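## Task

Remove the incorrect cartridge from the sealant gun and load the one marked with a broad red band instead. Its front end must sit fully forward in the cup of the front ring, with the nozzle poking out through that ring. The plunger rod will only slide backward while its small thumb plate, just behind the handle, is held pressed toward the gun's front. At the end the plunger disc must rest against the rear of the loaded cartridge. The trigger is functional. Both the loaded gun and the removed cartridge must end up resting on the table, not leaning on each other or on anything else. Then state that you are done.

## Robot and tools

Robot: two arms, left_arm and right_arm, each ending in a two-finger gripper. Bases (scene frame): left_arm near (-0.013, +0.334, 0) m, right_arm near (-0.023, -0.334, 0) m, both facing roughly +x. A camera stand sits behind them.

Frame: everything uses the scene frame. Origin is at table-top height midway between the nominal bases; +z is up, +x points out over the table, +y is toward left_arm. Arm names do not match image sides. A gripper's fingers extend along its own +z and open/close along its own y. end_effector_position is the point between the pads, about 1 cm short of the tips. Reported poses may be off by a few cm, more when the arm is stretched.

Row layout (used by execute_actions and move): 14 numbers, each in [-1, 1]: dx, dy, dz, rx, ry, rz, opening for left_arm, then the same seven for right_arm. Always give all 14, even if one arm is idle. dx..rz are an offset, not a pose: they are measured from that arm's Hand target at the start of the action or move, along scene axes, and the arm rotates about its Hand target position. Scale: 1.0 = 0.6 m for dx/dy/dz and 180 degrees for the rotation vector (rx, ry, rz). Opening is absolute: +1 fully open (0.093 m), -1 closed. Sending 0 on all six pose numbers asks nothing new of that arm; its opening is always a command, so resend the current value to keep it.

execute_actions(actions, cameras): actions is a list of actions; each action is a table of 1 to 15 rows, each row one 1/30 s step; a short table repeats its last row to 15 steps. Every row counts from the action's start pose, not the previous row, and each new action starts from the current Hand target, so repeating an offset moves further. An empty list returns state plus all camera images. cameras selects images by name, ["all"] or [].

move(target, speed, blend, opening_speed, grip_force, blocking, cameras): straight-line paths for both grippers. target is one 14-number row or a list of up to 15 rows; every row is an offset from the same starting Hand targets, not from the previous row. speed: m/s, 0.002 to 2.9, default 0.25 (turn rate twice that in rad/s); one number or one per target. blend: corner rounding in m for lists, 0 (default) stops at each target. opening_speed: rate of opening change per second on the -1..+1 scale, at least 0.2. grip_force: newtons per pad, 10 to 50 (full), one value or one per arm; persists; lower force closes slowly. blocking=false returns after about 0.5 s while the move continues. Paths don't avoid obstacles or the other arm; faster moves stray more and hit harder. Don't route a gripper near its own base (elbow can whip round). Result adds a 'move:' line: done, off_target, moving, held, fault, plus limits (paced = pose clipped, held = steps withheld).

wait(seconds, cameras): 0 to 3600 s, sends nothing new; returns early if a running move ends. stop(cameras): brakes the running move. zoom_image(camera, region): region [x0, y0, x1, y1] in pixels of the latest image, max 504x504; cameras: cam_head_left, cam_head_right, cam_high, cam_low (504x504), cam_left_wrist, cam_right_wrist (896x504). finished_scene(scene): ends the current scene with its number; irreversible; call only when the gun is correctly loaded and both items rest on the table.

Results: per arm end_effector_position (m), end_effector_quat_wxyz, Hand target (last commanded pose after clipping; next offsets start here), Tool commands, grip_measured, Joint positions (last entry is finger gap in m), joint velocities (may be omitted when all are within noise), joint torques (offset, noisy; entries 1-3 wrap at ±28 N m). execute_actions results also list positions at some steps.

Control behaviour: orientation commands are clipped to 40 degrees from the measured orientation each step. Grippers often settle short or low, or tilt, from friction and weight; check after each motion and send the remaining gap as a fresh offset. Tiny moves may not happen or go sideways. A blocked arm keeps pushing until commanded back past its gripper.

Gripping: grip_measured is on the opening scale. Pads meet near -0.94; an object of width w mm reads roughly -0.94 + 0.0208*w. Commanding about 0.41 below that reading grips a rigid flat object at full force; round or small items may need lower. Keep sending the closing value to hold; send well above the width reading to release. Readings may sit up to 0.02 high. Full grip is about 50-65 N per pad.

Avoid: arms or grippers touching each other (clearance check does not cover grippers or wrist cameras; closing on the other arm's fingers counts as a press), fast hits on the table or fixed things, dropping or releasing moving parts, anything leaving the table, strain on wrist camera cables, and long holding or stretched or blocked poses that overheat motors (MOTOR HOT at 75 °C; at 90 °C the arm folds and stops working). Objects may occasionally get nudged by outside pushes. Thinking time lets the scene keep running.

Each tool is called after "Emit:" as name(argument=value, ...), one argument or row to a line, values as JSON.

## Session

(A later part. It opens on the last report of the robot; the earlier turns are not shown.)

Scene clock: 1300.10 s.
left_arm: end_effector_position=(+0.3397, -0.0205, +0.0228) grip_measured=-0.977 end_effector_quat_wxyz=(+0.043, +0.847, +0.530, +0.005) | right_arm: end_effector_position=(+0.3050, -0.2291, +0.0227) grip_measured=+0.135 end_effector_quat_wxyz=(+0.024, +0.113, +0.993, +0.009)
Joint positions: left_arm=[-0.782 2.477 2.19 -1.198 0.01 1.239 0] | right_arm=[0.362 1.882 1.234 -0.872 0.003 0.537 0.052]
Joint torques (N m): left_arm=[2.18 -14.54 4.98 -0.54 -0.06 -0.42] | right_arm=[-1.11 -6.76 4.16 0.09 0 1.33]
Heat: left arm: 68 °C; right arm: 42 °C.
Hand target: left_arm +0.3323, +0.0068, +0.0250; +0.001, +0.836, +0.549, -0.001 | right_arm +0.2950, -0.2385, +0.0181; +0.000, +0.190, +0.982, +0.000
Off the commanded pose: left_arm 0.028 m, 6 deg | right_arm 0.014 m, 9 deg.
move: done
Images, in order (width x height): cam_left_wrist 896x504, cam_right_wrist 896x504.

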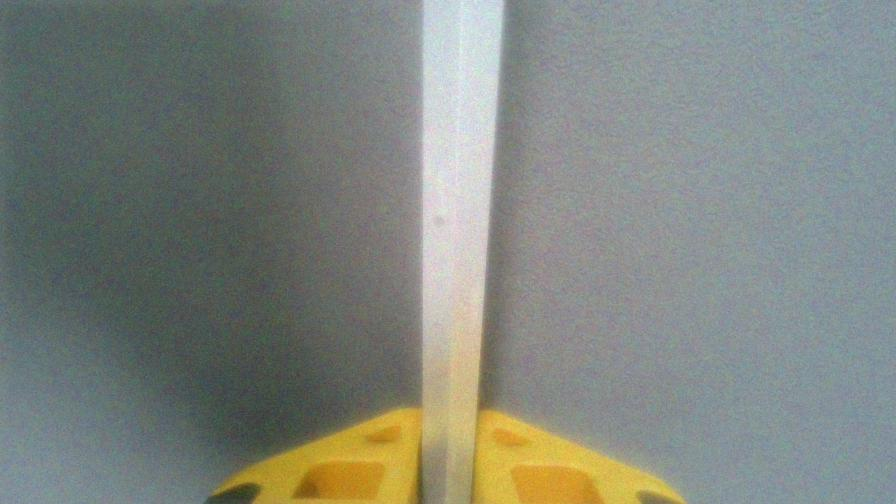

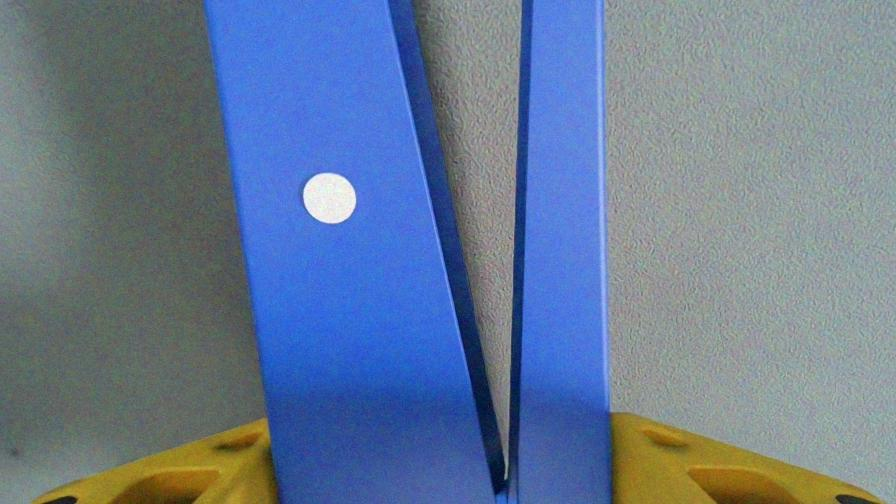

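Emit:
move(
  target=[
    [0,0,0,0,0,0,-1,0,0,0,0,0,0,1.0],
  ],
  opening_speed=1.0,
  cameras=["cam_right_wrist"],
)

Emit:
move(
  target=[
    [0,0,0,0,0,0,-1,0,0,0,0,0,0,0.0],
  ],
  opening_speed=0.8,
  cameras=["cam_right_wrist"],
)

Scene clock: 1307.30 s.
left_arm: end_effector_position=(+0.3351, -0.0172, +0.0224) grip_measured=-0.977 end_effector_quat_wxyz=(+0.032, +0.845, +0.534, -0.001) | right_arm: end_effector_position=(+0.2984, -0.2350, +0.0224) grip_measured=+1.000 end_effector_quat_wxyz=(+0.006, +0.186, +0.983, +0.007)
Joint positions: left_arm=[-0.782 2.477 2.19 -1.221 0.016 1.229 0] | right_arm=[0.347 1.882 1.234 -0.905 -0.006 0.668 0.093]
Joint torques (N m): left_arm=[2.19 -14.63 4.68 -0.34 -0.1 -0.29] | right_arm=[-0.02 -6.69 4.25 0.33 0.07 0.03]
Heat: left arm: 68 °C; right arm: 42 °C.
Hand target: left_arm +0.3323, +0.0068, +0.0250; +0.001, +0.836, +0.549, -0.001 | right_arm +0.2950, -0.2384, +0.0181; +0.000, +0.190, +0.982, +0.000
Off the commanded pose: left_arm 0.024 m, 4 deg | right_arm 0.007 m, 1 deg.
move: done

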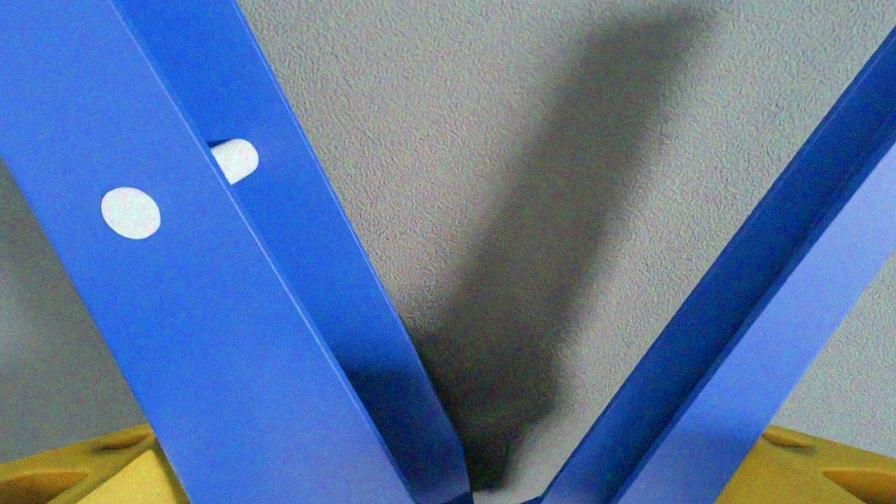

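Scene clock: 1308.77 s.
left_arm: end_effector_position=(+0.3347, -0.0168, +0.0224) grip_measured=-0.977 end_effector_quat_wxyz=(+0.031, +0.844, +0.535, -0.001) | right_arm: end_effector_position=(+0.3006, -0.2360, +0.0225) grip_measured=+0.682 end_effector_quat_wxyz=(+0.012, +0.171, +0.985, +0.005)
Joint positions: left_arm=[-0.782 2.477 2.19 -1.224 0.016 1.228 0] | right_arm=[0.346 1.882 1.234 -0.898 0.002 0.638 0.078]
Joint torques (N m): left_arm=[2.24 -14.65 4.64 -0.32 -0.1 -0.28] | right_arm=[0.06 -6.72 4.26 0.27 0 0.32]
Heat: left arm: 68 °C; right arm: 42 °C.
Hand target: left_arm +0.3323, +0.0068, +0.0250; +0.001, +0.836, +0.549, -0.001 | right_arm +0.2950, -0.2385, +0.0181; +0.000, +0.190, +0.982, +0.000
Off the commanded pose: left_arm 0.024 m, 4 deg | right_arm 0.008 m, 3 deg.
move: done

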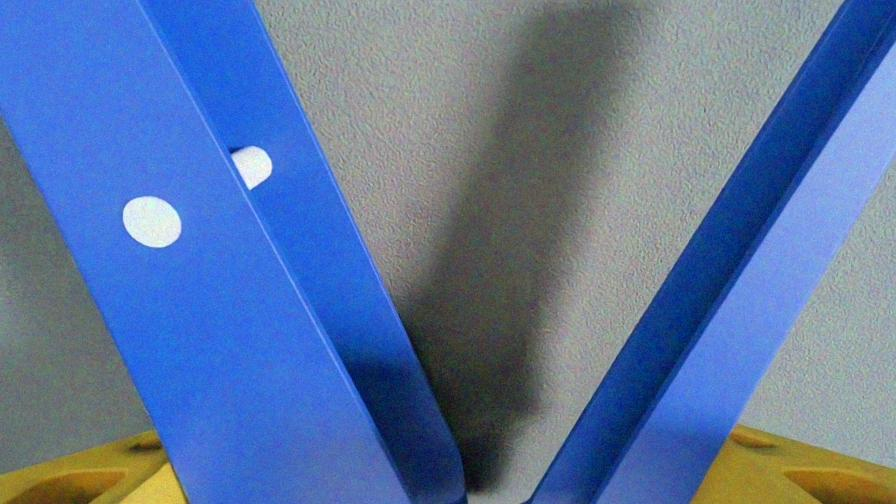

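Emit:
move(
  target=[
    [0,0,0,0,0,0,-1,0,0,0,0,0,0,1.0],
    [0,0,0,0,0,0,-1,0,0,0.12,0,0,0,1.0],
    [-0.012,-0.03,0,0,0,0,-1,-0.08,0.05,0.14,0,0,0,0.6],
  ],
  opening_speed=1.5,
  speed=0.15,
  cameras=["cam_right_wrist"],
)

Emit:
zoom_image(
  camera="cam_right_wrist",
  region=[400, 100, 700, 350],
)

Scene clock: 1318.57 s.
left_arm: end_effector_position=(+0.3258, -0.0127, +0.0231) grip_measured=-0.977 end_effector_quat_wxyz=(+0.011, +0.836, +0.548, -0.007) | right_arm: end_effector_position=(+0.2533, -0.2061, +0.0986) grip_measured=+0.602 end_effector_quat_wxyz=(+0.003, +0.187, +0.982, +0.001)
Joint positions: left_arm=[-0.788 2.482 2.202 -1.273 0.018 1.191 0] | right_arm=[0.486 1.698 1.321 -1.189 0.002 0.809 0.074]
Joint torques (N m): left_arm=[-0.59 -11.93 9.66 -0.22 -0.12 -0.27] | right_arm=[0.34 -7.84 4.42 0.13 0.01 0.04]
Heat: left arm: 68 °C; right arm: 42 °C.
Hand target: left_arm +0.3250, -0.0112, +0.0248; +0.000, +0.836, +0.549, -0.001 | right_arm +0.2470, -0.2084, +0.1021; +0.000, +0.190, +0.982, +0.000
Off the commanded pose: left_arm 0.003 m, 1 deg | right_arm 0.008 m, 1 deg.
move: done

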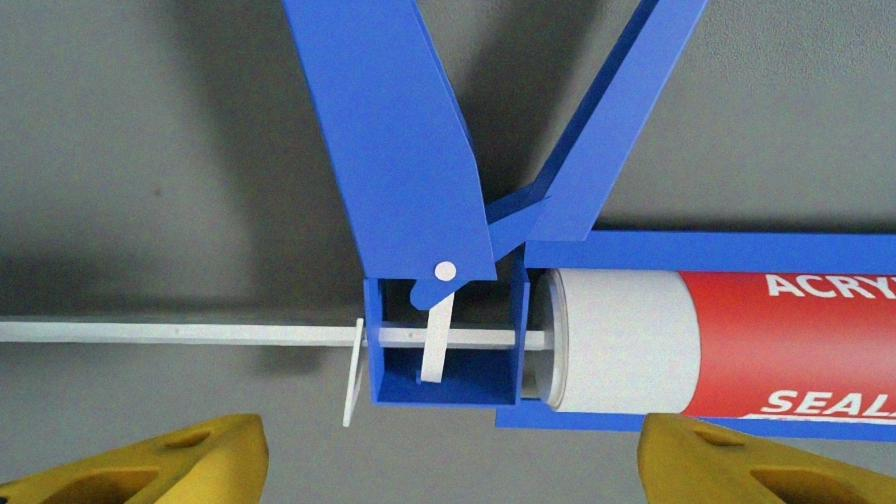

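Scaled by 1.680.

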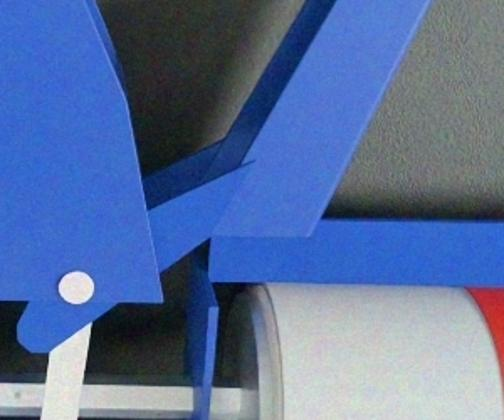

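Emit:
zoom_image(
  camera="cam_right_wrist",
  region=[500, 255, 620, 430],
)

Scaled by 2.880.

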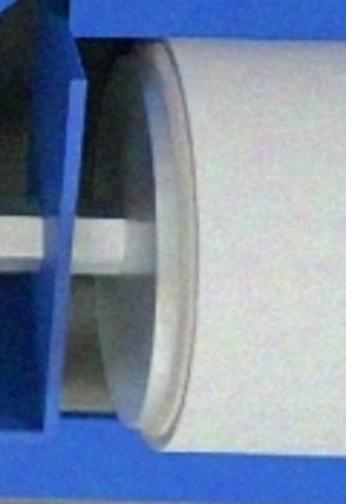

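Emit:
move(
  target=[
    [0,0,0,0,0,0,-0.3,0,0,0,0,0,0,0.6],
    [0,0,0.12,0,0,0,-0.3,0.0,0.0,0.1,0,0,0,0.6],
    [-0.342,0.056,0.3,-0.50,0.0696,0.1347,-0.3,-0.12,0.0,0.12,0,0,0,0.3],
  ],
  opening_speed=1.0,
  speed=0.3,
  cameras=["cam_left_wrist","cam_high","cam_head_left","cam_low"],
)

Emit:
zoom_image(
  camera="cam_left_wrist",
  region=[430, 150, 600, 280],
)

Emit:
zoom_image(
  camera="cam_high",
  region=[180, 80, 340, 260],
)

Scene clock: 1354.47 s.
left_arm: end_effector_position=(+0.1208, +0.0223, +0.2094) grip_measured=-0.302 end_effector_quat_wxyz=(+0.533, +0.469, +0.527, -0.467) | right_arm: end_effector_position=(+0.1823, -0.2057, +0.1728) grip_measured=+0.302 end_effector_quat_wxyz=(+0.004, +0.189, +0.982, +0.003)
Joint positions: left_arm=[-0.906 1.099 0.27 0.833 0.539 0.005 0.031] | right_arm=[0.61 1.459 1.375 -1.477 0.002 0.938 0.06]
Joint torques (N m): left_arm=[-1.07 -2.17 6.02 2.12 -0.18 -0.25] | right_arm=[0.66 -5.6 4.36 0.13 0.01 0.04]
Heat: left arm: 64 °C; right arm: 44 °C.
Hand target: left_arm +0.1198, +0.0224, +0.2049; +0.532, +0.466, +0.532, -0.466 | right_arm +0.1751, -0.2084, +0.1741; +0.000, +0.190, +0.982, +0.000
Off the commanded pose: left_arm 0.005 m, 1 deg | right_arm 0.008 m, 1 deg.
move: done
Images, in order (width x height): cam_head_left 504x504, cam_high 504x504, cam_low 504x504, cam_left_wrist 896x504.

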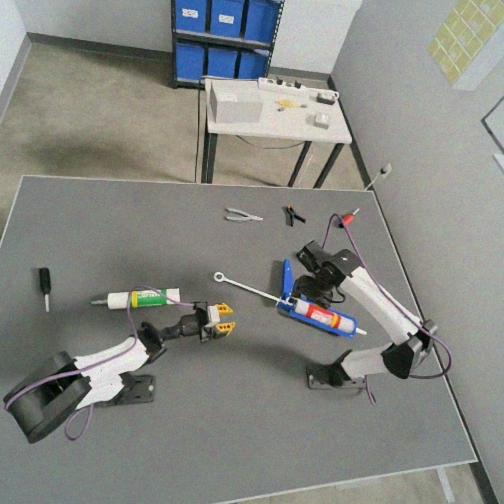

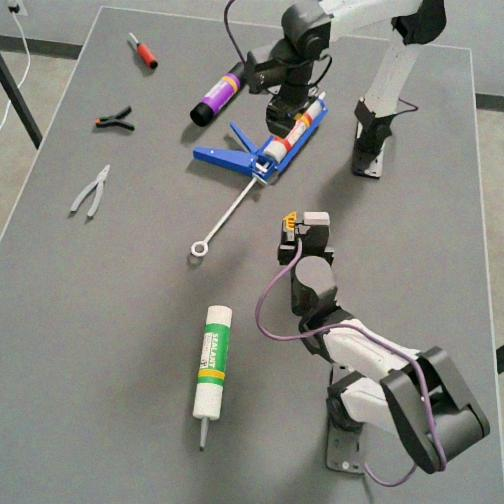

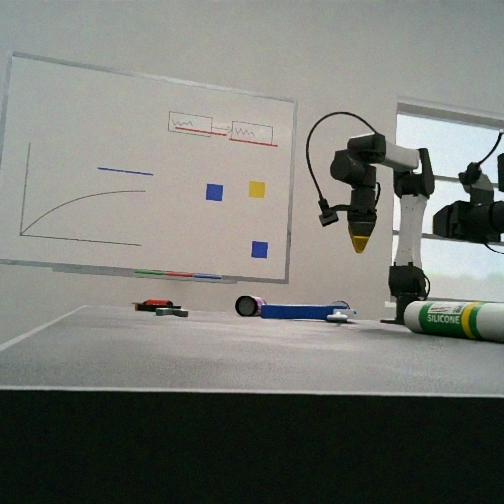

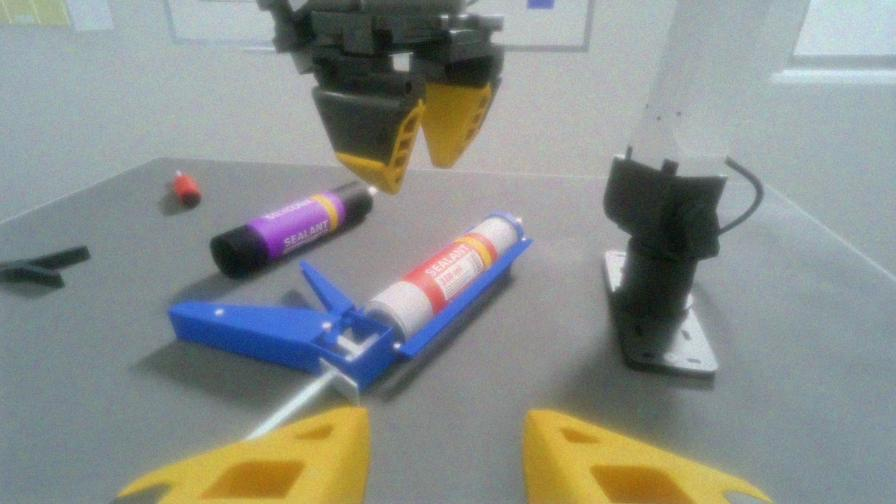

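Scaled by 2.965.

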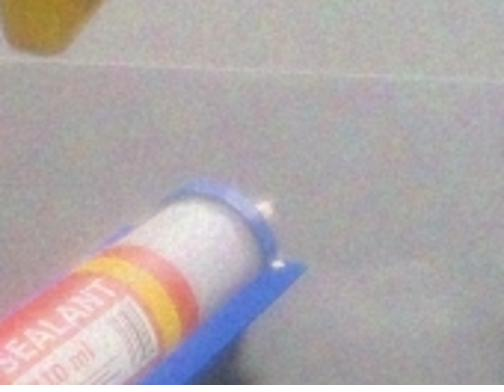

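Scaled by 2.800.

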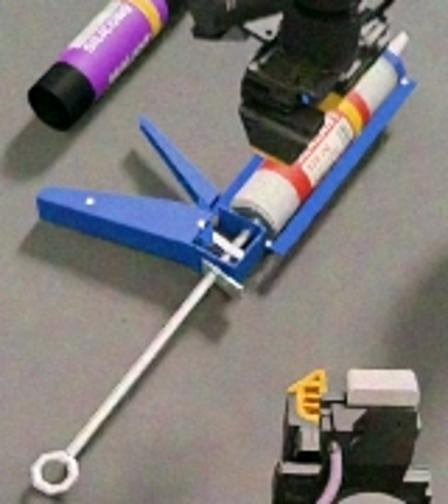

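Emit:
finished_scene(
  scene=2,
)

The scene is finished: the task was done.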